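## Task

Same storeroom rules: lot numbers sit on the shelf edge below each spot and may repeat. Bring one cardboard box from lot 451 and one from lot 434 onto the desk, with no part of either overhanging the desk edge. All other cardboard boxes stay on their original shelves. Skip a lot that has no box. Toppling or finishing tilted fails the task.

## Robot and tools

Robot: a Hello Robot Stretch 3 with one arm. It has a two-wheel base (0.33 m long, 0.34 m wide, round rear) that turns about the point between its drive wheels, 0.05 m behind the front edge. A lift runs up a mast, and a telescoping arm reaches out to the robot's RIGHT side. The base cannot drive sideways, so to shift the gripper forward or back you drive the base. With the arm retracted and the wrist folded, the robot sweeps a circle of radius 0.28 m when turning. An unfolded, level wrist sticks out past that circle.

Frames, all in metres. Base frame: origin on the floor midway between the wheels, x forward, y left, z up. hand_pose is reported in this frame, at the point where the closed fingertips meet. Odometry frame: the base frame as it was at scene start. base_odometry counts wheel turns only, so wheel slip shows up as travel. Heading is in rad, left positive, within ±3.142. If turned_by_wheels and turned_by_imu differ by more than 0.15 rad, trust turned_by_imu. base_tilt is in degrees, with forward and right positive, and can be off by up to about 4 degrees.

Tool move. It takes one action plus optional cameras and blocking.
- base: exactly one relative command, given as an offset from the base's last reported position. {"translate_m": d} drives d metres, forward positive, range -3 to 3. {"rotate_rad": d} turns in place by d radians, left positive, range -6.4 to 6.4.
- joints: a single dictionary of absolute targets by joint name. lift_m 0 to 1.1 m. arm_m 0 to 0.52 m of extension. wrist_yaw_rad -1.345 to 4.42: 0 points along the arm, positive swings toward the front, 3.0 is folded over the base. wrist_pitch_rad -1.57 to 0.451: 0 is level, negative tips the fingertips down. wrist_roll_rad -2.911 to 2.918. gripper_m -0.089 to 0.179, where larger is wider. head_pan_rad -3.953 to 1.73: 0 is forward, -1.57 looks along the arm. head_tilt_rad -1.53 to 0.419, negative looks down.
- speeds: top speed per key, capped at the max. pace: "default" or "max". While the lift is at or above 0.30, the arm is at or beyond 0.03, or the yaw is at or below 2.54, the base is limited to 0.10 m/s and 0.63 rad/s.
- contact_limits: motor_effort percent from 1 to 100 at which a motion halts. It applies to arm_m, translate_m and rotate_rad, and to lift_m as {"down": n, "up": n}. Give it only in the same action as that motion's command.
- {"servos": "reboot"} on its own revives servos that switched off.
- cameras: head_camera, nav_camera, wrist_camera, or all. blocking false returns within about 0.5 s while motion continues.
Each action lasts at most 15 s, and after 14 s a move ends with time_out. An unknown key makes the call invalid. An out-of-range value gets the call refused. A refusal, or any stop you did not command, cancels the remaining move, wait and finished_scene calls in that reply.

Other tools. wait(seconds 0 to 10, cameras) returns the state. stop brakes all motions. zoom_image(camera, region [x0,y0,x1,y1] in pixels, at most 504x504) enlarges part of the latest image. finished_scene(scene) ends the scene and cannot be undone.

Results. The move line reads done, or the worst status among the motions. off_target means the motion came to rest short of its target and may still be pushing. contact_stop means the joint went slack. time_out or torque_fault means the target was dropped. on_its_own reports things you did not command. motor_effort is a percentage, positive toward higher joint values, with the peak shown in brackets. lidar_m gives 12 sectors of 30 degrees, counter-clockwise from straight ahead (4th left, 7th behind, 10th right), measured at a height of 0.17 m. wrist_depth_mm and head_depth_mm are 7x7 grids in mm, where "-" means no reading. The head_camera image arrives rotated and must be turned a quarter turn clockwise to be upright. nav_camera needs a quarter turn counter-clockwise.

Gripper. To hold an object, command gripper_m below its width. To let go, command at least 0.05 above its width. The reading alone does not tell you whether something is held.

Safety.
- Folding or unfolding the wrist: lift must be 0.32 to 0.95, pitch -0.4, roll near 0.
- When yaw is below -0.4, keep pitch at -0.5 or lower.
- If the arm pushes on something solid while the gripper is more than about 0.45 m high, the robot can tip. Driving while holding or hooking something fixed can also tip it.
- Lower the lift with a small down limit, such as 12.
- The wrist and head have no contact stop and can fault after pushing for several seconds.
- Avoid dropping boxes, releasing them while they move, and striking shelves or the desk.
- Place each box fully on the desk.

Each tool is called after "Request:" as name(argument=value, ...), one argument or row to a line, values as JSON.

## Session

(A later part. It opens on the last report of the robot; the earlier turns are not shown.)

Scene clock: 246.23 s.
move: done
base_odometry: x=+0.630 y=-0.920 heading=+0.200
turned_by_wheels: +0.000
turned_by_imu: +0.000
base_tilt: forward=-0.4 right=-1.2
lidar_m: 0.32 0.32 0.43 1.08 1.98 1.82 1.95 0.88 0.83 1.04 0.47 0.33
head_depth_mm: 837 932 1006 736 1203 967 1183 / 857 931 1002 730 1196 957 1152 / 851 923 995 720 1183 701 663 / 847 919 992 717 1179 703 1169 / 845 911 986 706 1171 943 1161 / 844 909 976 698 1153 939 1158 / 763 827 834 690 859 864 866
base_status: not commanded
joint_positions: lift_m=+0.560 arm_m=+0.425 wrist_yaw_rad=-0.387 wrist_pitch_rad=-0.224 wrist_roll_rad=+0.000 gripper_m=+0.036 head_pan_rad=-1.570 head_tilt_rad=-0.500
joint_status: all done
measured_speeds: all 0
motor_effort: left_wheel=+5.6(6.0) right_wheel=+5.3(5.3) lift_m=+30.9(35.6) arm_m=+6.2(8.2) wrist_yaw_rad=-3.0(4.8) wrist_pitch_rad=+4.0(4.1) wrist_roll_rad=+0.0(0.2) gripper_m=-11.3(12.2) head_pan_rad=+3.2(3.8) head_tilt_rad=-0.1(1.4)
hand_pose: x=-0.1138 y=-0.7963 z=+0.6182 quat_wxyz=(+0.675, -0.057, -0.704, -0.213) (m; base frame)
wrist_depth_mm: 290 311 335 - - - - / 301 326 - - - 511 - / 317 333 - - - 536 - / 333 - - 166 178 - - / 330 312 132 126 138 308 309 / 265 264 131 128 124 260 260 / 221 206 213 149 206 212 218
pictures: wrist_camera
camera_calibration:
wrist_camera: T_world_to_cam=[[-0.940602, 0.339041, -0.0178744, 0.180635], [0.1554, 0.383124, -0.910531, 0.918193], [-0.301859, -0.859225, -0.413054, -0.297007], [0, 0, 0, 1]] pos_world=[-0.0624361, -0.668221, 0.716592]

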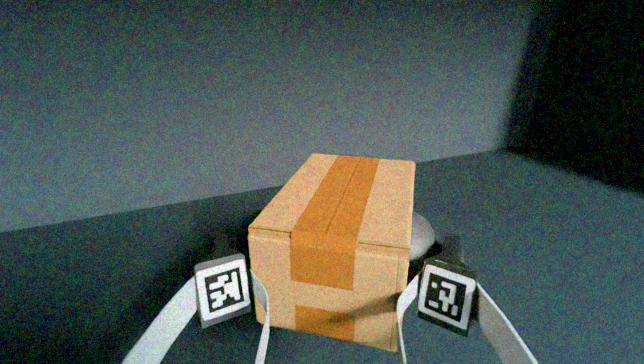

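Request:
move(
  joints={"arm_m": 0.0},
  speeds={"arm_m": 0.2},
  cameras=["wrist_camera"],
)

Request:
move(
  base={"translate_m": -0.6},
  joints={"wrist_yaw_rad": 0.0, "lift_m": 0.8, "head_pan_rad": -2.3, "head_tilt_rad": -0.35},
  cameras=["wrist_camera"],
)

Request:
move(
  base={"rotate_rad": -1.6},
  joints={"head_pan_rad": -1.57, "head_tilt_rad": -0.45},
  cameras=["nav_camera"],
)

Scene clock: 282.33 s.
move: done
base_odometry: x=+0.630 y=-0.920 heading=+0.200
turned_by_wheels: +0.000
turned_by_imu: +0.000
base_tilt: forward=-0.3 right=-1.3
lidar_m: 0.32 0.32 0.43 1.08 1.98 1.82 1.95 0.88 0.83 1.04 0.47 0.33
head_depth_mm: 835 934 1007 738 1199 964 1183 / 859 928 1004 728 1197 956 1186 / 851 924 996 722 1185 955 1169 / 847 922 989 711 1180 947 1167 / 848 917 986 706 1171 942 1168 / 841 910 981 699 1154 939 1158 / 764 826 835 692 856 865 862
base_status: not commanded
joint_positions: lift_m=+0.560 arm_m=+0.001 wrist_yaw_rad=-0.387 wrist_pitch_rad=-0.225 wrist_roll_rad=+0.000 gripper_m=+0.036 head_pan_rad=-1.570 head_tilt_rad=-0.500
joint_status: all done
measured_speeds: all 0
motor_effort: left_wheel=+6.1(6.1) right_wheel=+4.5(5.9) lift_m=+25.9(29.1) arm_m=-12.9(15.3) wrist_yaw_rad=-3.8(5.0) wrist_pitch_rad=+4.1(4.2) wrist_roll_rad=-0.1(0.4) gripper_m=-11.3(12.3) head_pan_rad=+3.1(3.9) head_tilt_rad=+1.2(1.9)
hand_pose: x=-0.1138 y=-0.3719 z=+0.6182 quat_wxyz=(+0.675, -0.057, -0.704, -0.213) (m; base frame)
wrist_depth_mm: - - - - 848 - 488 / - - - - 871 - 531 / - - - - - - 545 / - - - 167 178 - - / - - 131 126 139 - - / 762 - 130 128 124 675 - / - - - 137 - 686 827
pictures: wrist_camera
camera_calibration:
wrist_camera: T_world_to_cam=[[-0.940586, 0.339085, -0.0178841, 0.0367653], [0.155521, 0.383382, -0.910402, 0.755574], [-0.301847, -0.859092, -0.413339, 0.0678843], [0, 0, 0, 1]] pos_world=[-0.0624362, -0.243821, 0.716592]

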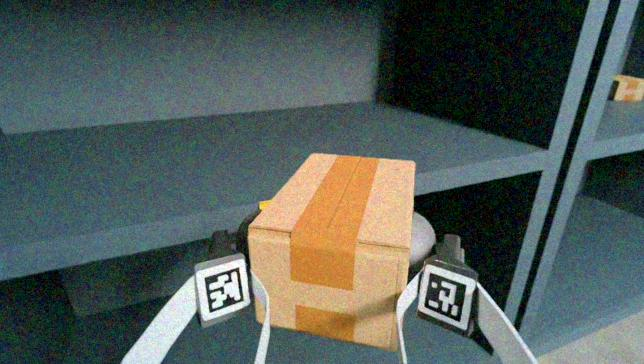

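Scene clock: 289.47 s.
move: done
base_odometry: x=+0.042 y=-1.039 heading=+0.200
turned_by_wheels: +0.000
turned_by_imu: +0.000
base_tilt: forward=-0.3 right=-1.2
lidar_m: 0.91 0.93 1.24 3.62 1.36 1.35 1.36 1.11 1.11 0.61 1.09 0.95
head_depth_mm: 1296 1349 1389 1443 1500 1574 1484 / 943 993 1064 1523 1629 1716 1487 / 1028 1038 1122 1135 1240 1259 1355 / 1130 1047 1244 1083 1363 1171 1385 / 1143 1075 1281 1069 1392 1115 1262 / 1040 1079 1162 1051 1282 1080 922 / 949 999 1064 1038 755 1103 860
base_status: done
joint_positions: lift_m=+0.800 arm_m=+0.001 wrist_yaw_rad=-0.003 wrist_pitch_rad=-0.225 wrist_roll_rad=+0.000 gripper_m=+0.036 head_pan_rad=-2.300 head_tilt_rad=-0.349
joint_status: all done
measured_speeds: all 0
motor_effort: left_wheel=-3.2(12.6) right_wheel=-7.9(11.4) lift_m=+24.0(34.8) arm_m=-6.7(13.0) wrist_yaw_rad=+1.8(5.4) wrist_pitch_rad=+4.1(4.3) wrist_roll_rad=+0.1(0.6) gripper_m=-11.4(12.1) head_pan_rad=+3.2(4.3) head_tilt_rad=+1.0(8.5)
hand_pose: x=-0.0222 y=-0.3900 z=+0.8581 quat_wxyz=(+0.703, +0.079, -0.702, -0.081) (m; base frame)
wrist_depth_mm: - - - 331 - - - / - - - 351 - - - / - - - 367 - - - / - - - 167 179 - - / - - 132 126 138 - - / - - 130 128 126 - - / - 95 - 141 - 108 -
pictures: wrist_camera
camera_calibration:
wrist_camera: T_world_to_cam=[[-0.999104, -0.0383378, -0.0179182, -0.0150879], [0.000441072, 0.413957, -0.910296, 0.975148], [0.0423161, -0.909489, -0.413569, 0.167298], [0, 0, 0, 1]] pos_world=[-0.0225839, -0.252092, 0.956593]

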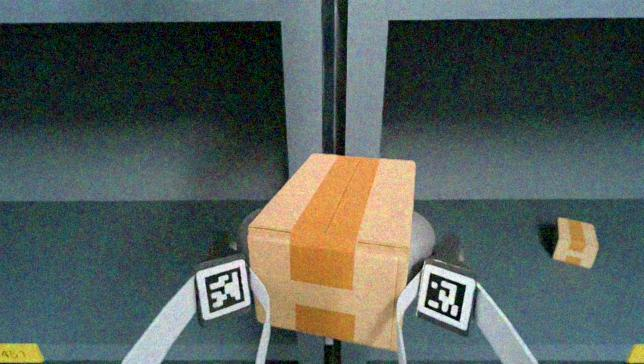

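Scene clock: 293.10 s.
move: done
base_odometry: x=+0.042 y=-1.039 heading=-1.399
turned_by_wheels: -1.600
turned_by_imu: -1.574
base_tilt: forward=-0.4 right=-1.3
lidar_m: 0.61 1.09 0.96 0.91 0.93 1.23 3.65 1.65 1.35 1.36 1.11 1.11
head_depth_mm: 1149 1235 1336 1472 1617 1706 1378 / 1146 1225 1336 1431 1575 1679 1368 / 1133 1217 1318 1434 1561 1662 1264 / 1131 1209 1307 1423 1560 1636 459 / 1121 1204 1303 1414 1551 1622 1280 / 1108 1193 1288 1398 1530 1610 1332 / 1108 1189 1278 1408 1543 1627 1332
base_status: done
joint_positions: lift_m=+0.800 arm_m=+0.001 wrist_yaw_rad=-0.002 wrist_pitch_rad=-0.225 wrist_roll_rad=+0.000 gripper_m=+0.036 head_pan_rad=-1.569 head_tilt_rad=-0.450
joint_status: all done
measured_speeds: all 0
motor_effort: left_wheel=+8.5(11.3) right_wheel=-10.0(13.6) lift_m=+24.8(24.9) arm_m=-11.1(11.7) wrist_yaw_rad=+2.9(3.2) wrist_pitch_rad=+4.2(4.2) wrist_roll_rad=+0.3(0.3) gripper_m=-11.4(12.0) head_pan_rad=-3.4(7.0) head_tilt_rad=-4.5(7.2)
hand_pose: x=-0.0221 y=-0.3900 z=+0.8581 quat_wxyz=(+0.703, +0.079, -0.702, -0.080) (m; base frame)
wrist_depth_mm: - - - - - - - / - - - - - - - / - - - - - - - / - - - 167 - - - / - - 134 126 145 - - / - - 130 128 126 - - / - - - 142 - - -
pictures: nav_camera (sideways)
camera_calibration:
nav_camera: T_world_to_cam=[[0.0175867, -0.411037, 0.911449, -1.14318], [-0.999782, -0.0175266, 0.0113871, 0.0414817], [0.0112941, -0.91145, -0.411255, 0.488364], [0, 0, 0, 1]] pos_world=[0.0560617, -0.0240415, 1.24232]

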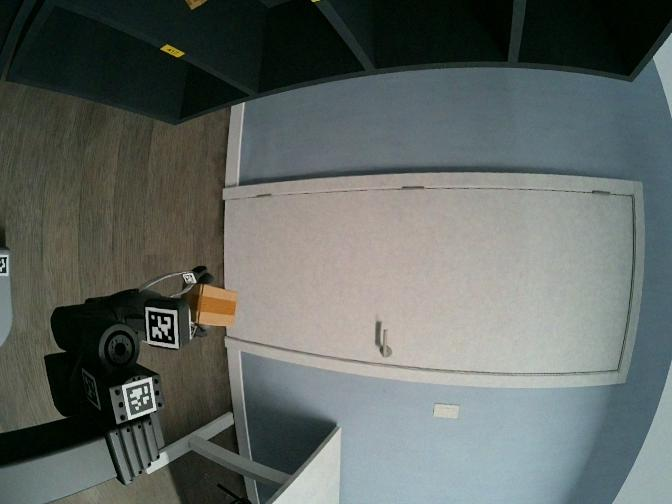

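Request:
move(
  base={"translate_m": -1.36},
  cameras=["head_camera", "nav_camera"],
)

Scene clock: 316.90 s.
move: time_out
base_odometry: x=-0.190 y=+0.299 heading=-1.399
turned_by_wheels: +0.000
turned_by_imu: -0.001
base_tilt: forward=-0.3 right=-1.1
lidar_m: 1.95 1.26 0.88 0.84 0.86 1.13 2.32 2.17 0.99 0.80 1.05 1.93
head_depth_mm: 1229 1321 1424 1500 1029 1545 1379 / 1219 1311 1418 1494 1019 1219 1359 / 1216 1303 1407 1467 1009 855 1250 / 1203 1291 1401 1460 999 815 459 / 1200 1281 1388 1449 993 1296 1270 / 1186 1278 1368 1443 989 1499 1337 / 1177 1268 1367 1427 982 1227 1298
base_status: translate_m time_out (by the wheels' count: -1.3585 of -1.3600)
joint_positions: lift_m=+0.800 arm_m=+0.001 wrist_yaw_rad=-0.002 wrist_pitch_rad=-0.225 wrist_roll_rad=+0.000 gripper_m=+0.036 head_pan_rad=-1.570 head_tilt_rad=-0.450
joint_status: not commanded
measured_speeds: all 0
motor_effort: left_wheel=-0.6(9.5) right_wheel=-1.0(14.8) lift_m=+25.4(26.3) arm_m=-11.6(13.5) wrist_yaw_rad=+2.3(3.2) wrist_pitch_rad=+4.1(4.3) wrist_roll_rad=-0.1(0.3) gripper_m=-11.6(12.4) head_pan_rad=-2.9(3.8) head_tilt_rad=-2.4(4.7)
hand_pose: x=-0.0221 y=-0.3900 z=+0.8581 quat_wxyz=(+0.703, +0.079, -0.702, -0.080) (m; base frame)
wrist_depth_mm: - - - - - - - / - - - - - - - / - - - - - - - / - - - 166 178 - - / - - 132 126 138 - - / - - 130 128 126 - - / - - - 143 - - -
pictures: head_camera (sideways), nav_camera (sideways)
camera_calibration:
head_camera: T_world_to_cam=[[-0.0465852, 0.386799, -0.920986, 1.21423], [0.997506, -0.0309212, -0.0634422, 0.0761009], [-0.0530174, -0.921645, -0.384394, 0.456207], [0, 0, 0, 1]] pos_world=[0.00484099, -0.0468501, 1.29848]
nav_camera: T_world_to_cam=[[0.017381, -0.411046, 0.911449, -1.14317], [-0.999791, -0.0169875, 0.0114046, 0.0414706], [0.0107954, -0.911456, -0.411255, 0.488393], [0, 0, 0, 1]] pos_world=[0.0560588, -0.0240403, 1.24232]

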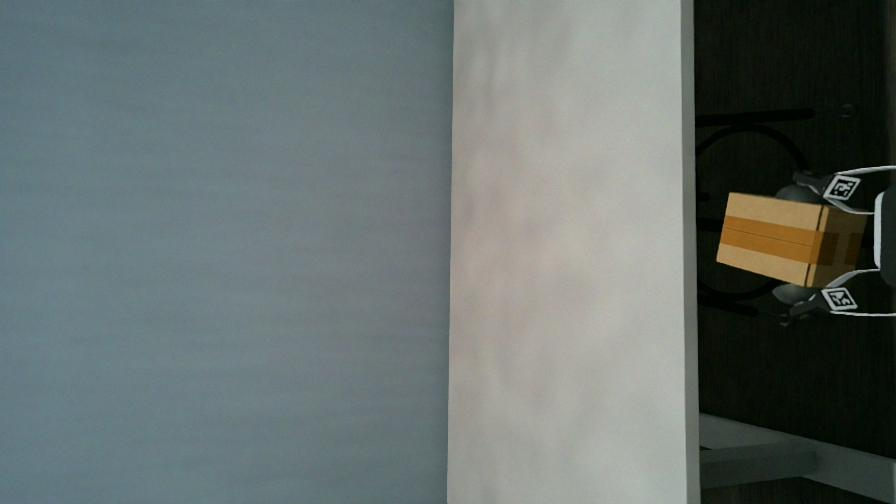

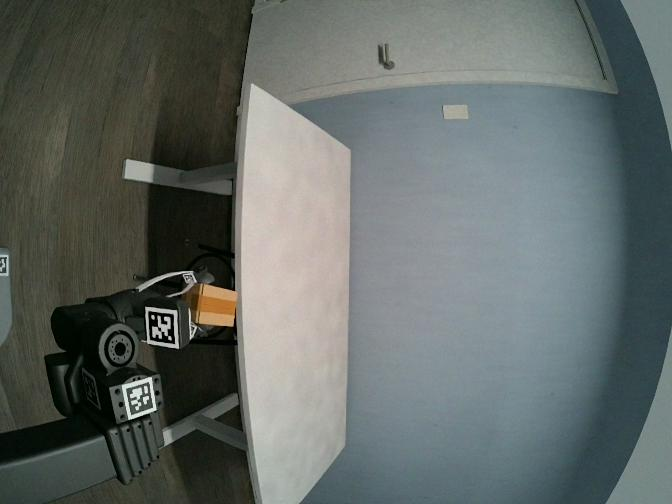

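Request:
move(
  joints={"arm_m": 0.45, "lift_m": 0.73},
  speeds={"arm_m": 0.2},
  cameras=["wrist_camera"],
)

Request:
move(
  joints={"lift_m": 0.64},
  speeds={"lift_m": 0.03},
  contact_limits={"lift_m": {"down": 14}},
  cameras=["head_camera", "wrist_camera"],
)

Scene clock: 338.07 s.
move: done
base_odometry: x=-0.190 y=+0.299 heading=-1.399
turned_by_wheels: +0.000
turned_by_imu: +0.000
base_tilt: forward=-0.3 right=-1.1
lidar_m: 1.96 1.26 0.88 0.84 0.86 1.14 2.32 2.16 0.99 0.80 1.05 1.92
head_depth_mm: 1225 1314 1422 1491 1028 1550 1375 / 1222 1309 1417 1487 1023 523 383 / 1205 1302 1408 1472 634 797 1318 / 1199 1299 1393 1464 716 1074 1276 / 1191 1279 1385 1444 995 1292 1346 / 1184 1273 1374 1440 983 1504 1340 / 1179 1268 1368 1427 984 1224 1296
base_status: not commanded
joint_positions: lift_m=+0.730 arm_m=+0.450 wrist_yaw_rad=-0.002 wrist_pitch_rad=-0.225 wrist_roll_rad=+0.000 gripper_m=+0.036 head_pan_rad=-1.570 head_tilt_rad=-0.450
joint_status: all done
measured_speeds: all 0
motor_effort: left_wheel=-0.3(0.8) right_wheel=+0.3(1.3) lift_m=+24.8(27.5) arm_m=+13.3(15.2) wrist_yaw_rad=+1.1(3.3) wrist_pitch_rad=+4.3(4.3) wrist_roll_rad=-0.1(0.3) gripper_m=-11.6(12.1) head_pan_rad=-2.9(3.7) head_tilt_rad=-2.5(3.4)
hand_pose: x=-0.0221 y=-0.8394 z=+0.7880 quat_wxyz=(+0.703, +0.079, -0.702, -0.081) (m; base frame)
wrist_depth_mm: - - - - - - - / - - - - - - - / - - - - - - - / - - - 166 178 - - / - - 132 126 138 - - / - - 130 128 126 - - / - 95 - 137 - 108 -
pictures: wrist_camera
camera_calibration:
wrist_camera: T_world_to_cam=[[-0.999092, -0.0386451, -0.0179605, -0.0337511], [0.000339033, 0.41424, -0.910168, 1.09745], [0.0426134, -0.909347, -0.41385, -0.270062], [0, 0, 0, 1]] pos_world=[-0.0225842, -0.701492, 0.886493]

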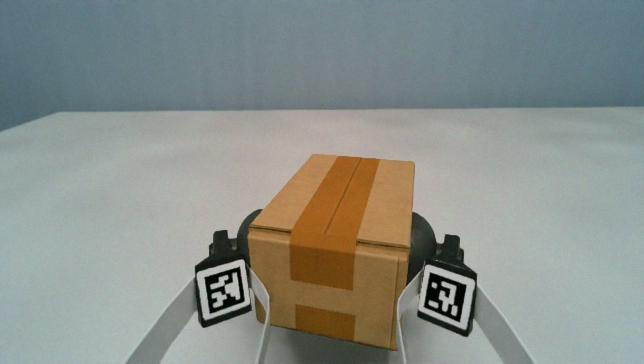

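Scene clock: 341.27 s.
move: contact_stop
base_odometry: x=-0.190 y=+0.299 heading=-1.399
turned_by_wheels: +0.000
turned_by_imu: +0.000
base_tilt: forward=-0.3 right=-1.3
lidar_m: 1.96 1.26 0.88 0.84 0.86 1.13 2.32 2.17 0.99 0.80 1.05 1.92
head_depth_mm: 1224 1320 1429 1494 1032 1551 1380 / 1220 1312 1414 1486 1021 858 457 / 1207 1301 1400 1470 1011 620 1286 / 1206 1291 1391 1464 919 809 1277 / 1196 1284 1390 1448 1000 1303 1337 / 1190 1266 1373 1436 992 1500 1337 / 1181 1275 1359 1426 982 1226 1297
base_status: not commanded
joint_positions: lift_m=+0.664 arm_m=+0.450 wrist_yaw_rad=+0.000 wrist_pitch_rad=-0.155 wrist_roll_rad=-0.001 gripper_m=+0.036 head_pan_rad=-1.570 head_tilt_rad=-0.450
joint_status: lift_m contact_stop (moved -0.066 of -0.090)
measured_speeds: translate_m=+0.000 rotate_rad=+0.000 lift_m=+0.001 arm_m=+0.000 wrist_yaw_rad=+0.000 wrist_pitch_rad=+0.000 wrist_roll_rad=+0.000 head_pan_rad=+0.000 head_tilt_rad=+0.000
on_its_own: lift_m is slack since a contact_stop (your +0.640 is given up); wrist_pitch_rad is at rest, and its effort (-8.8) is outside its rest range (-8 to +12)
motor_effort: left_wheel=-0.2(0.8) right_wheel=-0.3(1.7) lift_m=+25.4(26.5) arm_m=+10.6(13.6) wrist_yaw_rad=+0.1(3.4) wrist_pitch_rad=-8.8(12.1) wrist_roll_rad=+0.3(0.3) gripper_m=-11.1(12.0) head_pan_rad=-3.1(3.6) head_tilt_rad=-2.7(3.3)
contact_limits: lift_m down 14 (down: maximum 72; up: maximum 65)
hand_pose: x=-0.0215 y=-0.8444 z=+0.7396 quat_wxyz=(+0.706, +0.055, -0.704, -0.055) (m; base frame)
wrist_depth_mm: - - - - - - - / - - - - - - - / - - - - - - - / - - - 165 165 - - / - - 133 127 133 - - / - - 129 130 126 - - / - 94 - 137 - 107 -
pictures: head_camera (sideways), wrist_camera
camera_calibration:
head_camera: T_world_to_cam=[[-0.0465852, 0.386799, -0.920986, 1.21423], [0.997506, -0.0309212, -0.0634422, 0.0761009], [-0.0530174, -0.921645, -0.384394, 0.456207], [0, 0, 0, 1]] pos_world=[0.00484099, -0.0468501, 1.29848]
wrist_camera: T_world_to_cam=[[-0.999, -0.042332, -0.0144215, -0.0399543], [-0.00127442, 0.349292, -0.937013, 1.02044], [0.044703, -0.936057, -0.348997, -0.365249], [0, 0, 0, 1]] pos_world=[-0.0222861, -0.700017, 0.828119]

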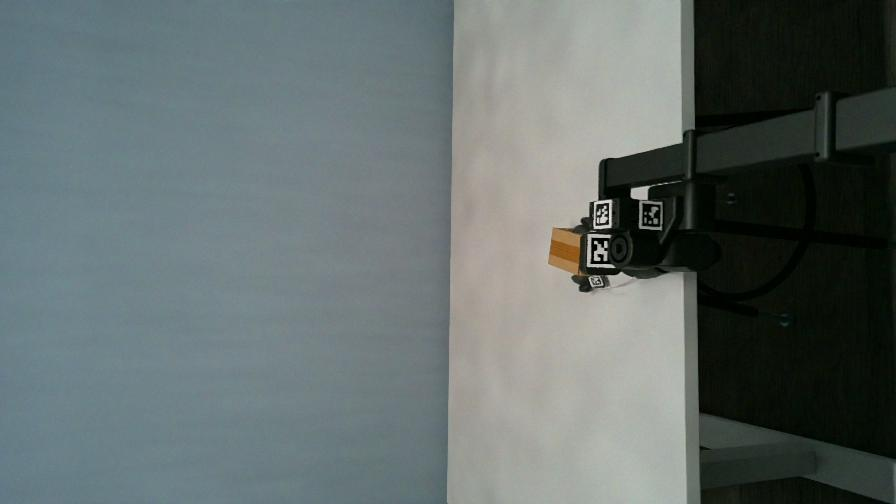

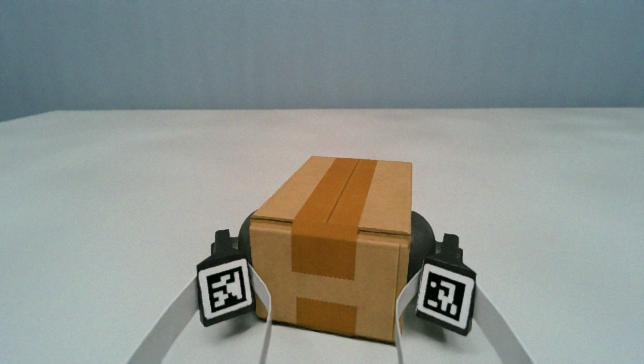

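Box is resting on the desk. Releasing.

Request:
move(
  joints={"gripper_m": 0.179},
  cameras=[],
)

Request:
move(
  joints={"arm_m": 0.0, "head_pan_rad": -3.14, "head_tilt_rad": -0.25},
  speeds={"arm_m": 0.25},
  cameras=["wrist_camera", "nav_camera", "head_camera"],
)

Scene clock: 348.07 s.
move: done
base_odometry: x=-0.190 y=+0.299 heading=-1.399
turned_by_wheels: +0.000
turned_by_imu: +0.000
base_tilt: forward=-0.3 right=-1.2
lidar_m: 1.95 1.26 0.89 0.84 0.86 1.14 2.32 2.16 1.00 0.80 1.04 1.93
head_depth_mm: 1227 1321 1417 1493 1033 1548 1378 / 1221 1314 1415 1478 1018 859 447 / 1214 1295 1396 1468 1009 618 1285 / 1202 1293 1392 1459 957 809 1278 / 1197 1286 1389 1448 994 1296 1345 / 1185 1277 1375 1424 986 1515 1347 / 1186 1262 1364 1430 979 1232 1303
base_status: not commanded
joint_positions: lift_m=+0.666 arm_m=+0.450 wrist_yaw_rad=-0.001 wrist_pitch_rad=-0.169 wrist_roll_rad=-0.001 gripper_m=+0.179 head_pan_rad=-1.570 head_tilt_rad=-0.450
joint_status: all done
measured_speeds: all 0
on_its_own: lift_m is slack since a contact_stop (your +0.640 is given up)
motor_effort: left_wheel=-0.4(0.6) right_wheel=-0.6(1.5) lift_m=+26.9(27.6) arm_m=+1.1(3.8) wrist_yaw_rad=+0.9(2.6) wrist_pitch_rad=-6.2(8.5) wrist_roll_rad=+0.2(0.4) gripper_m=+2.0(86.4) head_pan_rad=-2.3(3.1) head_tilt_rad=-1.6(2.2)
contact_limits: lift_m down 14 (down: maximum 72; up: maximum 65)
hand_pose: x=-0.0216 y=-0.8435 z=+0.7375 quat_wxyz=(+0.705, +0.060, -0.704, -0.060) (m; base frame)
wrist_depth_mm: - - - - - - - / - - - - - - - / - - - - - - - / - - - 158 158 - - / - 144 132 127 121 - - / - 124 140 132 126 - - / - - - 138 - - 107
pictures: none
No camera images: "cameras" was empty.

Scene clock: 351.93 s.
move: done
base_odometry: x=-0.190 y=+0.299 heading=-1.399
turned_by_wheels: +0.000
turned_by_imu: +0.000
base_tilt: forward=-0.3 right=-1.1
lidar_m: 1.95 1.26 0.88 0.84 0.86 1.14 2.32 2.17 0.99 0.80 1.05 1.92
head_depth_mm: 2116 2182 2280 2373 2469 2223 1636 / 2119 2186 2240 2333 2462 2203 1647 / 2070 2156 2248 2322 2412 2169 1628 / 2065 2134 2212 2311 2414 2147 1615 / 2061 2120 2214 2294 2389 2135 1608 / 2020 2115 2184 2275 2348 2107 1616 / 2034 2098 2175 2271 2364 2124 1599
base_status: not commanded
joint_positions: lift_m=+0.666 arm_m=+0.001 wrist_yaw_rad=-0.002 wrist_pitch_rad=-0.214 wrist_roll_rad=+0.005 gripper_m=+0.179 head_pan_rad=-3.141 head_tilt_rad=-0.250
joint_status: all done
measured_speeds: all 0
on_its_own: lift_m is slack since a contact_stop (your +0.640 is given up)
motor_effort: left_wheel=+0.0(0.8) right_wheel=-0.6(1.4) lift_m=+26.7(27.9) arm_m=-13.4(17.0) wrist_yaw_rad=+0.8(2.3) wrist_pitch_rad=+2.2(6.2) wrist_roll_rad=-1.6(3.3) gripper_m=+1.2(2.7) head_pan_rad=+3.5(4.8) head_tilt_rad=+5.7(8.1)
contact_limits: lift_m down 14 (down: maximum 72; up: maximum 65)
hand_pose: x=-0.0219 y=-0.3908 z=+0.7263 quat_wxyz=(+0.701, +0.075, -0.705, -0.077) (m; base frame)
wrist_depth_mm: - - - - - - - / - - - 594 - - - / - - - - - - - / - - - - 742 - - / - 882 - - - - - / 123 144 - - - - - / 948 973 - - - 957 105
pictures: head_camera (sideways), nav_camera (sideways), wrist_camera
camera_calibration:
head_camera: T_world_to_cam=[[0.195968, 0.0464691, -0.979509, 1.28922], [-0.0427452, -0.997522, -0.0558756, 0.0726174], [-0.979678, 0.0528191, -0.193496, 0.213378], [0, 0, 0, 1]] pos_world=[-0.0404999, 0.00125809, 1.30815]
nav_camera: T_world_to_cam=[[-0.221645, -0.0172391, 0.974975, -1.22465], [-0.0145457, 0.999791, 0.0143711, 0.0315805], [-0.975019, -0.0109964, -0.22185, 0.247864], [0, 0, 0, 1]] pos_world=[-0.0293069, -0.0499601, 1.24854]
wrist_camera: T_world_to_cam=[[-0.998993, -0.0386371, -0.0227929, -0.0137314], [0.00522136, 0.404496, -0.914525, 0.855009], [0.0445542, -0.913723, -0.403887, 0.10342], [0, 0, 0, 1]] pos_world=[-0.0227897, -0.251881, 0.823384]

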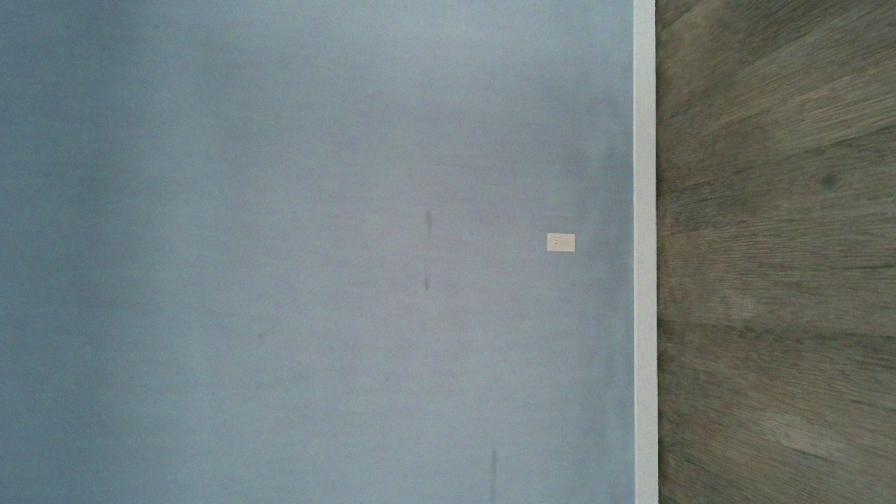

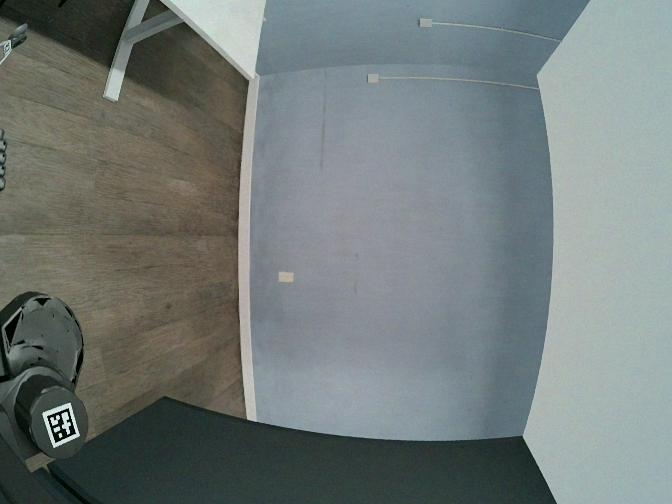

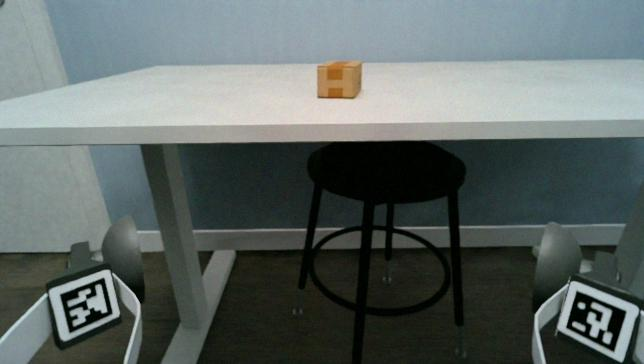

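Request:
move(
  joints={"wrist_pitch_rad": -0.4, "gripper_m": 0.037, "wrist_roll_rad": 0.0},
  pace="max",
  cameras=[],
)

Request:
move(
  joints={"wrist_yaw_rad": 3.0},
  pace="max",
  cameras=[],
)

Request:
move(
  joints={"lift_m": 0.28, "head_pan_rad": -3.14},
  pace="max",
  cameras=[],
)

Request:
move(
  base={"translate_m": -1.78},
  pace="max",
  cameras=["nav_camera"],
)

Scene clock: 375.27 s.
move: done
base_odometry: x=-0.190 y=+0.299 heading=-1.399
turned_by_wheels: +0.000
turned_by_imu: +0.000
base_tilt: forward=-0.4 right=-1.2
lidar_m: 1.95 1.26 0.89 0.84 0.86 1.14 2.32 2.16 0.99 0.80 1.05 1.92
head_depth_mm: 2115 2199 2256 2340 2465 2189 1651 / 2093 2157 2245 2327 2447 2205 1647 / 2082 2159 2251 2329 2426 2176 1632 / 2066 2147 2235 2292 2408 2143 1620 / 2042 2118 2170 2288 2372 2144 1611 / 2023 2094 2189 2285 2356 2116 1609 / 2016 2097 2150 2280 2320 2114 1601
base_status: not commanded
joint_positions: lift_m=+0.666 arm_m=+0.001 wrist_yaw_rad=-0.002 wrist_pitch_rad=-0.412 wrist_roll_rad=+0.005 gripper_m=+0.037 head_pan_rad=-3.140 head_tilt_rad=-0.250
joint_status: all done
measured_speeds: all 0
on_its_own: lift_m is slack since a contact_stop (your +0.640 is given up)
motor_effort: left_wheel=+0.0(0.7) right_wheel=-0.4(1.4) lift_m=+27.3(27.6) arm_m=-11.4(12.9) wrist_yaw_rad=-0.4(2.0) wrist_pitch_rad=+1.8(3.8) wrist_roll_rad=-1.8(2.3) gripper_m=+0.7(81.8) head_pan_rad=+4.0(4.0) head_tilt_rad=+4.7(5.8)
contact_limits: lift_m down 14 (down: maximum 72; up: maximum 65)
hand_pose: x=-0.0219 y=-0.3707 z=+0.6797 quat_wxyz=(+0.690, +0.144, -0.694, -0.146) (m; base frame)
wrist_depth_mm: - - - - - - - / - - - - - - - / - - - - - - - / - - - - - - - / - - - - 949 - - / 983 998 126 930 129 954 947 / 856 878 816 846 818 824 828
pictures: none
No camera images: "cameras" was empty.

Scene clock: 377.10 s.
move: done
base_odometry: x=-0.190 y=+0.299 heading=-1.399
turned_by_wheels: +0.000
turned_by_imu: +0.000
base_tilt: forward=-0.3 right=-1.3
lidar_m: 1.96 1.26 0.88 0.84 0.86 1.14 2.32 2.17 0.99 0.80 1.05 1.92
head_depth_mm: 2116 2189 2285 2357 2462 2217 1649 / 2097 2165 2269 2344 2439 2174 1630 / 2075 2168 2233 2333 2419 2169 1635 / 2063 2133 2215 2321 2400 2154 1615 / 2056 2111 2207 2292 2371 2132 1610 / 2033 2114 2168 2270 2362 2133 1612 / 2037 2075 2166 2244 2364 2109 1595
base_status: not commanded
joint_positions: lift_m=+0.666 arm_m=+0.001 wrist_yaw_rad=+2.997 wrist_pitch_rad=-0.412 wrist_roll_rad=+0.005 gripper_m=+0.037 head_pan_rad=-3.140 head_tilt_rad=-0.250
joint_status: all done
measured_speeds: all 0
on_its_own: lift_m is slack since a contact_stop (your +0.640 is given up)
motor_effort: left_wheel=-0.3(1.0) right_wheel=+0.0(1.4) lift_m=+27.2(27.5) arm_m=-11.7(12.8) wrist_yaw_rad=+1.9(7.6) wrist_pitch_rad=+1.7(2.0) wrist_roll_rad=-1.6(2.1) gripper_m=+0.5(1.0) head_pan_rad=+3.4(4.0) head_tilt_rad=+5.5(6.1)
contact_limits: lift_m down 14 (down: maximum 72; up: maximum 65)
hand_pose: x=+0.0112 y=+0.0772 z=+0.6797 quat_wxyz=(+0.195, +0.702, +0.094, +0.678) (m; base frame)
wrist_depth_mm: - 137 - - - 904 - / - 148 - - - - - / - 161 171 - - - - / - 178 - - - - - / - - 204 - - - - / 997 993 128 944 129 951 940 / 846 853 261 843 810 811 825
pictures: none
No camera images: "cameras" was empty.

Scene clock: 380.47 s.
move: done
base_odometry: x=-0.190 y=+0.299 heading=-1.399
turned_by_wheels: +0.000
turned_by_imu: +0.000
base_tilt: forward=-0.2 right=-1.2
lidar_m: 1.95 1.26 0.88 0.84 0.86 1.14 2.32 2.17 0.99 0.80 1.05 1.93
head_depth_mm: 2090 2197 2267 2385 2466 2210 1645 / 2086 2162 2253 2340 2439 2200 1651 / 2069 2146 2213 2326 2446 2155 1628 / 2065 2146 2222 2310 2408 2144 1631 / 2057 2113 2202 2317 2372 2128 1618 / 2032 2104 2190 2277 2377 2117 1607 / 2012 2102 2178 2257 2330 2139 1607
base_status: not commanded
joint_positions: lift_m=+0.280 arm_m=+0.001 wrist_yaw_rad=+2.997 wrist_pitch_rad=-0.414 wrist_roll_rad=+0.005 gripper_m=+0.037 head_pan_rad=-3.140 head_tilt_rad=-0.250
joint_status: all done
measured_speeds: all 0
motor_effort: left_wheel=-0.2(0.7) right_wheel=-0.6(1.3) lift_m=+23.3(27.1) arm_m=-12.3(12.6) wrist_yaw_rad=+2.6(3.4) wrist_pitch_rad=+2.2(2.2) wrist_roll_rad=-1.8(2.1) gripper_m=+0.2(0.9) head_pan_rad=+3.2(4.1) head_tilt_rad=+5.3(5.7)
hand_pose: x=+0.0112 y=+0.0770 z=+0.2935 quat_wxyz=(+0.196, +0.702, +0.095, +0.678) (m; base frame)
wrist_depth_mm: - 137 - - - 882 - / - 147 - - - - - / - 160 827 843 908 873 875 / 742 186 667 714 714 695 680 / 604 583 206 571 566 579 577 / 517 507 129 302 129 494 499 / 438 281 257 272 423 435 431
pictures: none
No camera images: "cameras" was empty.

Scene clock: 387.80 s.
move: done
base_odometry: x=-0.495 y=+2.053 heading=-1.399
turned_by_wheels: +0.000
turned_by_imu: -0.001
base_tilt: forward=-0.3 right=-1.4
lidar_m: 3.59 1.12 0.88 2.21 0.84 0.59 0.56 0.57 0.75 1.53 1.38 2.07
head_depth_mm: 488 507 526 550 572 599 627 / 483 502 522 544 567 595 622 / 481 498 519 540 564 588 616 / 476 494 515 534 558 585 611 / 474 491 510 531 554 577 605 / 470 487 505 526 548 574 600 / 466 483 503 522 545 568 596
base_status: done
joint_positions: lift_m=+0.280 arm_m=+0.001 wrist_yaw_rad=+2.997 wrist_pitch_rad=-0.414 wrist_roll_rad=+0.005 gripper_m=+0.037 head_pan_rad=-3.140 head_tilt_rad=-0.250
joint_status: not commanded
measured_speeds: all 0
motor_effort: left_wheel=-5.3(11.9) right_wheel=-5.0(16.3) lift_m=+29.5(31.5) arm_m=-10.7(12.2) wrist_yaw_rad=+1.9(3.7) wrist_pitch_rad=+2.2(2.4) wrist_roll_rad=-1.5(2.2) gripper_m=+0.2(1.0) head_pan_rad=+2.6(4.0) head_tilt_rad=+4.9(5.5)
hand_pose: x=+0.0111 y=+0.0770 z=+0.2935 quat_wxyz=(+0.196, +0.702, +0.095, +0.678) (m; base frame)
wrist_depth_mm: - 137 - - - 803 - / - 148 - - - 866 - / 852 162 864 905 905 879 869 / 730 185 663 716 704 704 695 / 601 581 206 562 565 581 572 / 520 509 128 302 129 497 493 / 439 280 257 270 427 436 431
pictures: nav_camera (sideways)
camera_calibration:
nav_camera: T_world_to_cam=[[-0.221632, -0.0174165, 0.974975, -1.22464], [-0.0153639, 0.999779, 0.014367, 0.0315672], [-0.975009, -0.0117952, -0.22185, 0.24792], [0, 0, 0, 1]] pos_world=[-0.0292087, -0.0499648, 1.24854]

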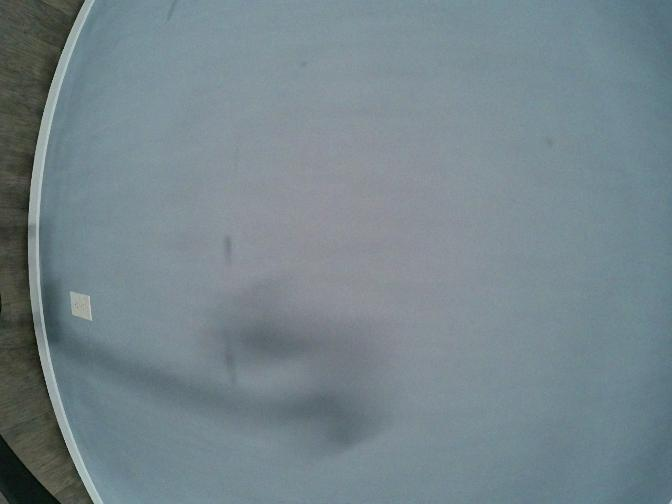

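Request:
move(
  base={"rotate_rad": 1.605},
  joints={"head_pan_rad": -0.3, "head_tilt_rad": -0.3},
  pace="max",
  cameras=["nav_camera", "head_camera"],
)

Scene clock: 398.13 s.
move: done
base_odometry: x=-0.495 y=+2.053 heading=+0.206
turned_by_wheels: +1.605
turned_by_imu: +1.573
base_tilt: forward=-0.4 right=-1.4
lidar_m: 2.21 0.83 0.58 0.56 0.57 0.76 1.54 1.38 1.71 3.42 1.11 0.88
head_depth_mm: 746 786 832 885 950 1015 1090 / 763 778 815 854 896 957 1026 / 936 950 973 993 1020 1045 1068 / 1995 2105 2154 2293 2450 1404 1420 / 1958 2050 2128 2252 2363 1994 1520 / 1889 1977 2078 2175 2297 1977 1519 / 1830 1898 1996 2090 2191 1955 1522
base_status: done
joint_positions: lift_m=+0.280 arm_m=+0.001 wrist_yaw_rad=+2.997 wrist_pitch_rad=-0.414 wrist_roll_rad=+0.005 gripper_m=+0.037 head_pan_rad=-0.292 head_tilt_rad=-0.300
joint_status: all done
measured_speeds: translate_m=+0.000 rotate_rad=+0.000 lift_m=+0.000 arm_m=+0.000 wrist_yaw_rad=+0.000 wrist_pitch_rad=+0.000 wrist_roll_rad=+0.000 head_pan_rad=-0.024 head_tilt_rad=+0.000
motor_effort: left_wheel=-5.9(15.1) right_wheel=+8.0(14.1) lift_m=+28.3(29.4) arm_m=-12.5(13.4) wrist_yaw_rad=+1.7(2.9) wrist_pitch_rad=+2.2(2.3) wrist_roll_rad=-1.5(2.1) gripper_m=+0.4(0.9) head_pan_rad=-3.3(5.5) head_tilt_rad=-2.9(7.4)
hand_pose: x=+0.0111 y=+0.0770 z=+0.2935 quat_wxyz=(+0.196, +0.702, +0.095, +0.678) (m; base frame)
wrist_depth_mm: 495 137 535 559 582 602 619 / 547 148 576 611 624 630 - / 596 161 615 - - - - / - 181 189 683 672 698 691 / 610 588 205 561 565 575 569 / 516 510 129 301 129 490 494 / 439 281 257 270 424 437 428
pictures: head_camera (sideways), nav_camera (sideways)
camera_calibration:
head_camera: T_world_to_cam=[[-0.247551, 0.0260314, -0.968525, 1.27755], [0.326076, 0.943563, -0.0579834, 0.0731515], [0.912355, -0.330167, -0.242069, 0.265076], [0, 0, 0, 1]] pos_world=[0.0505618, -0.0147601, 1.30574]
nav_camera: T_world_to_cam=[[0.263481, -0.0613549, 0.962711, -1.21165], [-0.273893, -0.961663, 0.0136729, 0.0340805], [0.924965, -0.267283, -0.270185, 0.299212], [0, 0, 0, 1]] pos_world=[0.0518225, 0.0384071, 1.24685]

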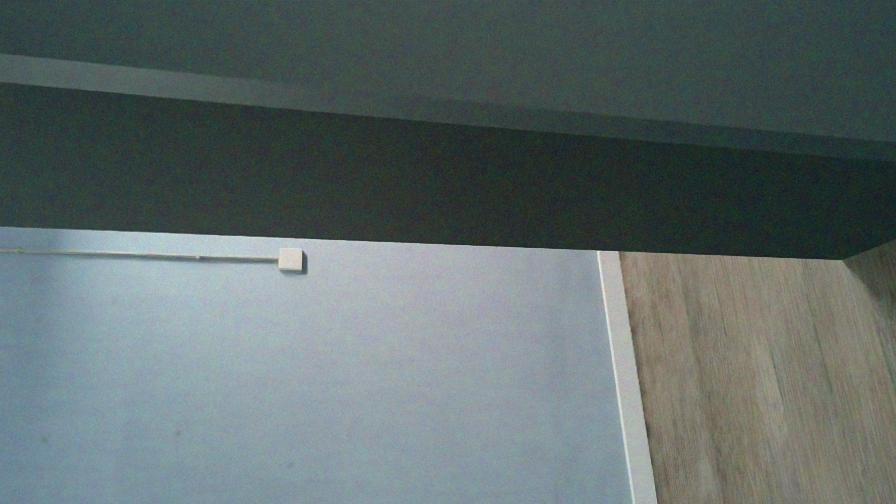

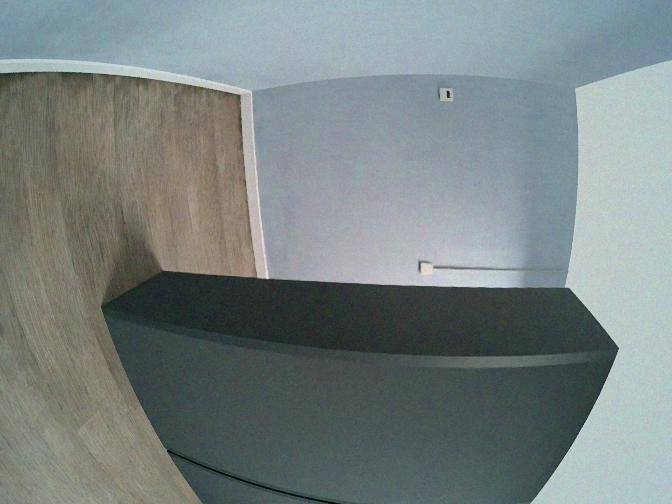

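Request:
move(
  base={"translate_m": 1.82},
  joints={"head_pan_rad": -1.9, "head_tilt_rad": -0.3},
  pace="max",
  cameras=["nav_camera"],
)

Request:
move(
  base={"rotate_rad": -1.595},
  joints={"head_pan_rad": -0.9, "head_tilt_rad": -0.25},
  pace="max",
  cameras=["nav_camera", "head_camera"],
)

Scene clock: 421.13 s.
move: done
base_odometry: x=+1.287 y=+2.425 heading=+0.206
turned_by_wheels: +0.000
turned_by_imu: +0.001
base_tilt: forward=-0.4 right=-1.3
lidar_m: 0.41 0.42 0.56 0.63 0.65 0.86 2.15 0.72 1.40 1.85 0.60 0.43
head_depth_mm: 1333 1314 1442 1370 1476 1218 967 / 1267 1323 1412 1342 1551 1202 1415 / 1233 1272 1352 1410 1503 1590 1458 / 1729 2118 2215 1993 1830 1780 1536 / 2716 2093 2223 2315 2431 1996 1532 / 3149 3583 3814 - 2845 1994 1520 / 3223 3556 3773 3859 2779 1967 1514
base_status: done
joint_positions: lift_m=+0.280 arm_m=+0.001 wrist_yaw_rad=+2.997 wrist_pitch_rad=-0.414 wrist_roll_rad=+0.005 gripper_m=+0.037 head_pan_rad=-1.900 head_tilt_rad=-0.301
joint_status: all done
measured_speeds: all 0
motor_effort: left_wheel=+4.1(9.1) right_wheel=+3.3(17.1) lift_m=+26.0(28.1) arm_m=-3.0(9.8) wrist_yaw_rad=+1.9(3.0) wrist_pitch_rad=+2.2(2.3) wrist_roll_rad=-1.7(2.1) gripper_m=+0.4(1.1) head_pan_rad=+2.8(6.2) head_tilt_rad=+3.2(6.0)
hand_pose: x=+0.0110 y=+0.0770 z=+0.2935 quat_wxyz=(+0.196, +0.702, +0.095, +0.678) (m; base frame)
wrist_depth_mm: 556 136 598 631 622 648 444 / 607 147 627 - - 713 450 / - 161 170 - - 684 462 / 707 183 220 711 708 658 469 / 598 580 206 572 564 574 466 / 517 510 129 301 129 491 468 / 436 280 257 270 425 432 428
pictures: nav_camera (sideways)
camera_calibration:
nav_camera: T_world_to_cam=[[-0.0714953, -0.262253, 0.962347, -1.20906], [-0.950823, 0.309431, 0.0136849, 0.0381991], [-0.301369, -0.914044, -0.271479, 0.308435], [0, 0, 0, 1]] pos_world=[0.0428313, -0.0469755, 1.24674]

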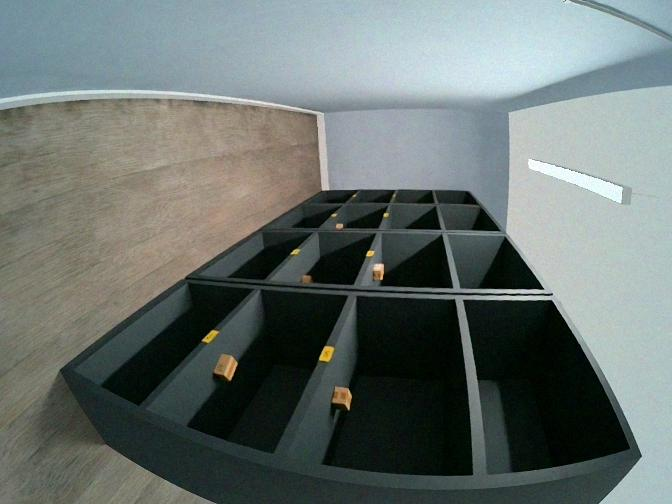

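Scene clock: 423.27 s.
move: done
base_odometry: x=+1.287 y=+2.425 heading=-1.389
turned_by_wheels: -1.595
turned_by_imu: -1.564
base_tilt: forward=-0.3 right=-1.2
lidar_m: 1.88 0.60 0.43 0.41 0.42 0.56 0.63 0.65 0.86 2.12 0.72 1.40
head_depth_mm: 2323 3026 3148 3161 3105 2218 1651 / 782 837 898 967 1051 1137 1534 / 648 687 727 770 822 877 944 / 1128 680 1103 703 732 775 806 / 1216 1224 1317 1342 935 1278 964 / 1311 1347 1443 1443 1518 1269 1072 / 1301 1326 1394 1383 1470 1264 1415
base_status: done
joint_positions: lift_m=+0.280 arm_m=+0.001 wrist_yaw_rad=+2.997 wrist_pitch_rad=-0.414 wrist_roll_rad=+0.005 gripper_m=+0.037 head_pan_rad=-0.895 head_tilt_rad=-0.250
joint_status: all done
measured_speeds: all 0
motor_effort: left_wheel=+4.8(15.2) right_wheel=-8.0(13.9) lift_m=+25.4(26.2) arm_m=-11.9(12.0) wrist_yaw_rad=+2.1(2.7) wrist_pitch_rad=+2.2(2.4) wrist_roll_rad=-1.7(2.0) gripper_m=+0.6(0.9) head_pan_rad=-2.8(6.2) head_tilt_rad=+5.5(8.1)
hand_pose: x=+0.0110 y=+0.0770 z=+0.2935 quat_wxyz=(+0.196, +0.702, +0.095, +0.678) (m; base frame)
wrist_depth_mm: 377 137 406 421 430 452 466 / 410 147 432 454 473 490 518 / 444 162 469 504 519 532 - / 485 185 508 534 - - - / 513 522 205 159 541 576 578 / 510 507 129 303 129 494 491 / 436 281 258 271 424 430 431
pictures: head_camera (sideways), nav_camera (sideways)
camera_calibration:
head_camera: T_world_to_cam=[[-0.158685, 0.123884, -0.979526, 1.2914], [0.805484, 0.589978, -0.0558732, 0.0674396], [0.570977, -0.797859, -0.193407, 0.203833], [0, 0, 0, 1]] pos_world=[0.0342199, -0.0371416, 1.30815]
nav_camera: T_world_to_cam=[[0.151891, -0.162198, 0.974998, -1.22695], [-0.771454, -0.636123, 0.0143582, 0.0361685], [0.617889, -0.754347, -0.22175, 0.238044], [0, 0, 0, 1]] pos_world=[0.0671801, 0.00356668, 1.24854]

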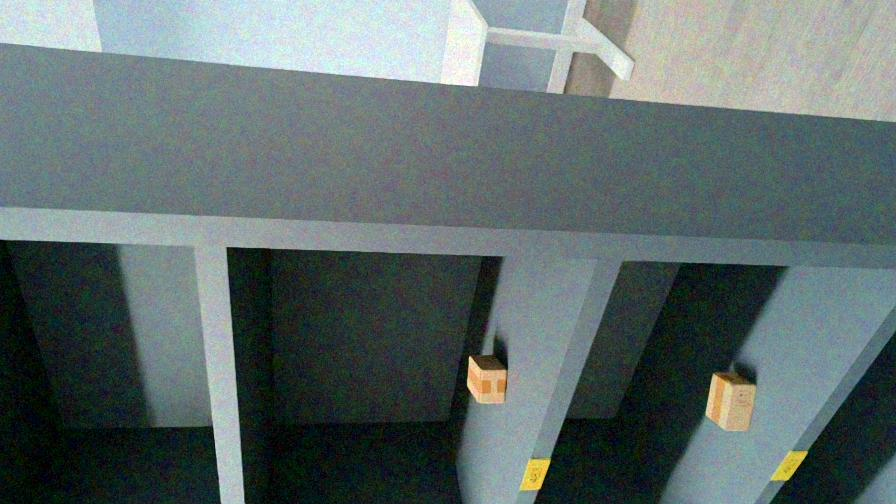

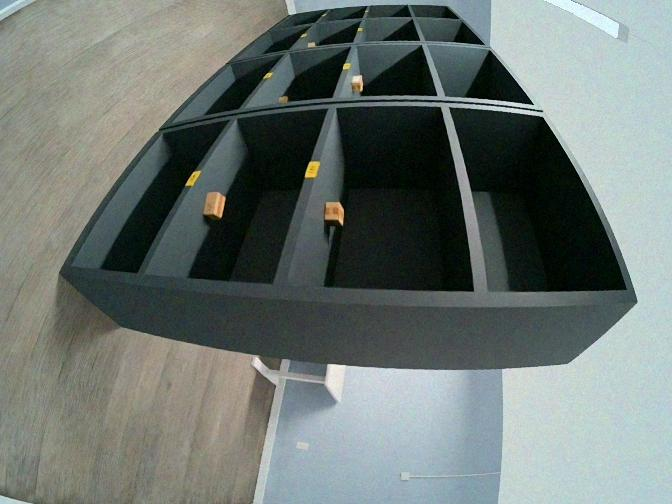

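Request:
move(
  joints={"head_pan_rad": -0.75, "head_tilt_rad": -0.3},
  pace="max",
  cameras=["head_camera", "nav_camera"],
)

Request:
zoom_image(
  camera="head_camera",
  region=[430, 230, 780, 430],
)

Request:
zoom_image(
  camera="nav_camera",
  region=[150, 0, 450, 230],
)

Scene clock: 433.70 s.
move: done
base_odometry: x=+1.287 y=+2.425 heading=-1.389
turned_by_wheels: +0.000
turned_by_imu: +0.000
base_tilt: forward=-0.4 right=-1.2
lidar_m: 1.88 0.61 0.43 0.41 0.42 0.56 0.63 0.65 0.85 2.12 0.72 1.40
head_depth_mm: 671 726 790 864 952 1062 1437 / 601 633 665 719 776 848 938 / 1151 948 1230 1215 781 787 828 / 1272 1248 1377 1329 1447 1208 989 / 1368 1387 1494 1300 1593 1174 1411 / 1282 1323 1404 1392 1514 1303 1447 / 1188 1211 1282 1323 1409 1467 1489
base_status: not commanded
joint_positions: lift_m=+0.280 arm_m=+0.001 wrist_yaw_rad=+2.997 wrist_pitch_rad=-0.414 wrist_roll_rad=+0.005 gripper_m=+0.037 head_pan_rad=-0.753 head_tilt_rad=-0.294
joint_status: all done
measured_speeds: all 0
motor_effort: left_wheel=+4.0(5.1) right_wheel=-8.0(9.0) lift_m=+24.4(25.3) arm_m=-13.2(13.2) wrist_yaw_rad=+2.9(2.9) wrist_pitch_rad=+2.2(2.3) wrist_roll_rad=-1.4(1.9) gripper_m=+0.4(1.0) head_pan_rad=+3.7(5.7) head_tilt_rad=-3.8(3.8)
hand_pose: x=+0.0110 y=+0.0770 z=+0.2935 quat_wxyz=(+0.196, +0.702, +0.095, +0.678) (m; base frame)
wrist_depth_mm: 375 137 402 416 431 454 471 / 412 147 430 455 474 494 510 / 442 162 470 499 521 531 - / 485 186 504 543 - - - / 512 521 204 159 543 583 574 / 516 510 128 300 129 495 489 / 436 281 258 271 425 428 430
pictures: head_camera (sideways), nav_camera (sideways)
camera_calibration:
head_camera: T_world_to_cam=[[-0.205953, 0.129542, -0.96995, 1.27919], [0.712047, 0.699754, -0.0577353, 0.0704318], [0.671247, -0.70254, -0.236357, 0.259087], [0, 0, 0, 1]] pos_world=[0.039391, -0.0329753, 1.30606]
nav_camera: T_world_to_cam=[[0.204523, -0.168273, 0.96429, -1.21328], [-0.673148, -0.73938, 0.0137471, 0.0364085], [0.710663, -0.651921, -0.264493, 0.293123], [0, 0, 0, 1]] pos_world=[0.0643406, 0.0138496, 1.24698]

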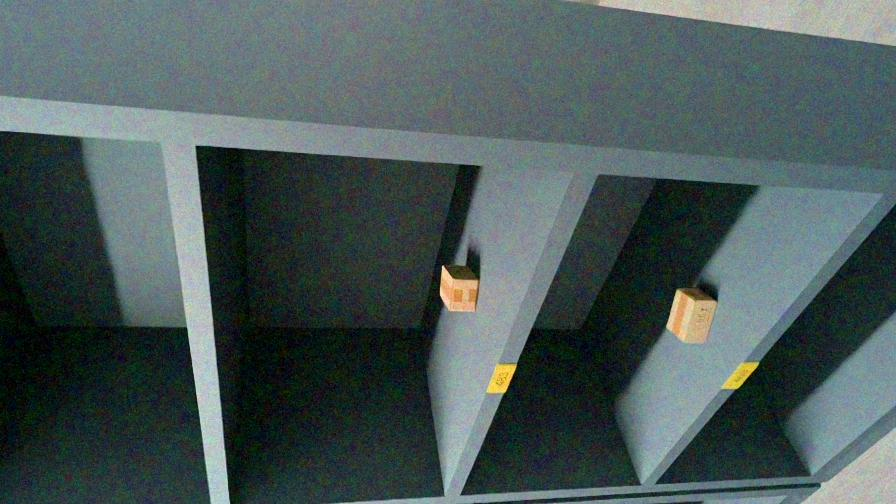

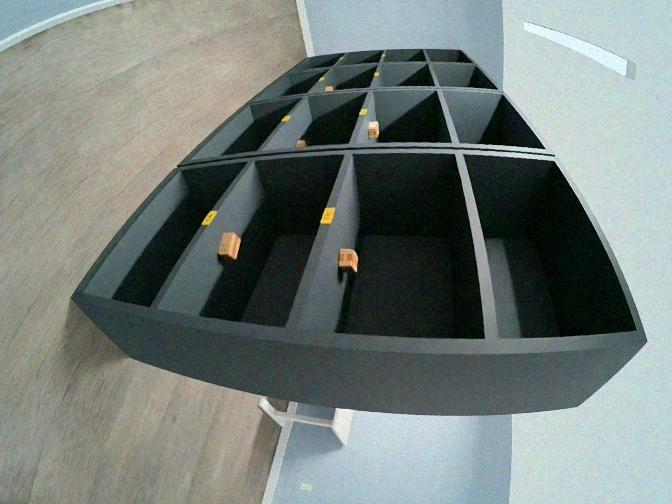

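Scaled by 1.440 from the camera's 896x504 image, which has a finer 1280x720 frame.

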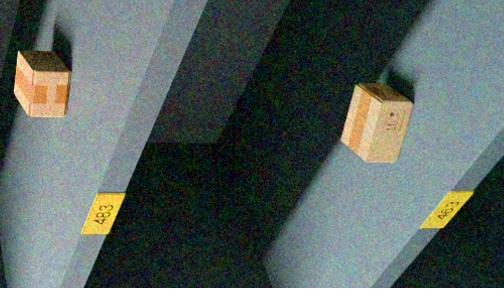

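Scaled by 1.680 from the camera's 672x504 image, which has a finer 792x594 frame.

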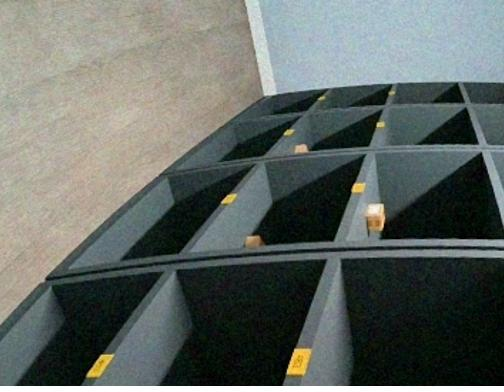

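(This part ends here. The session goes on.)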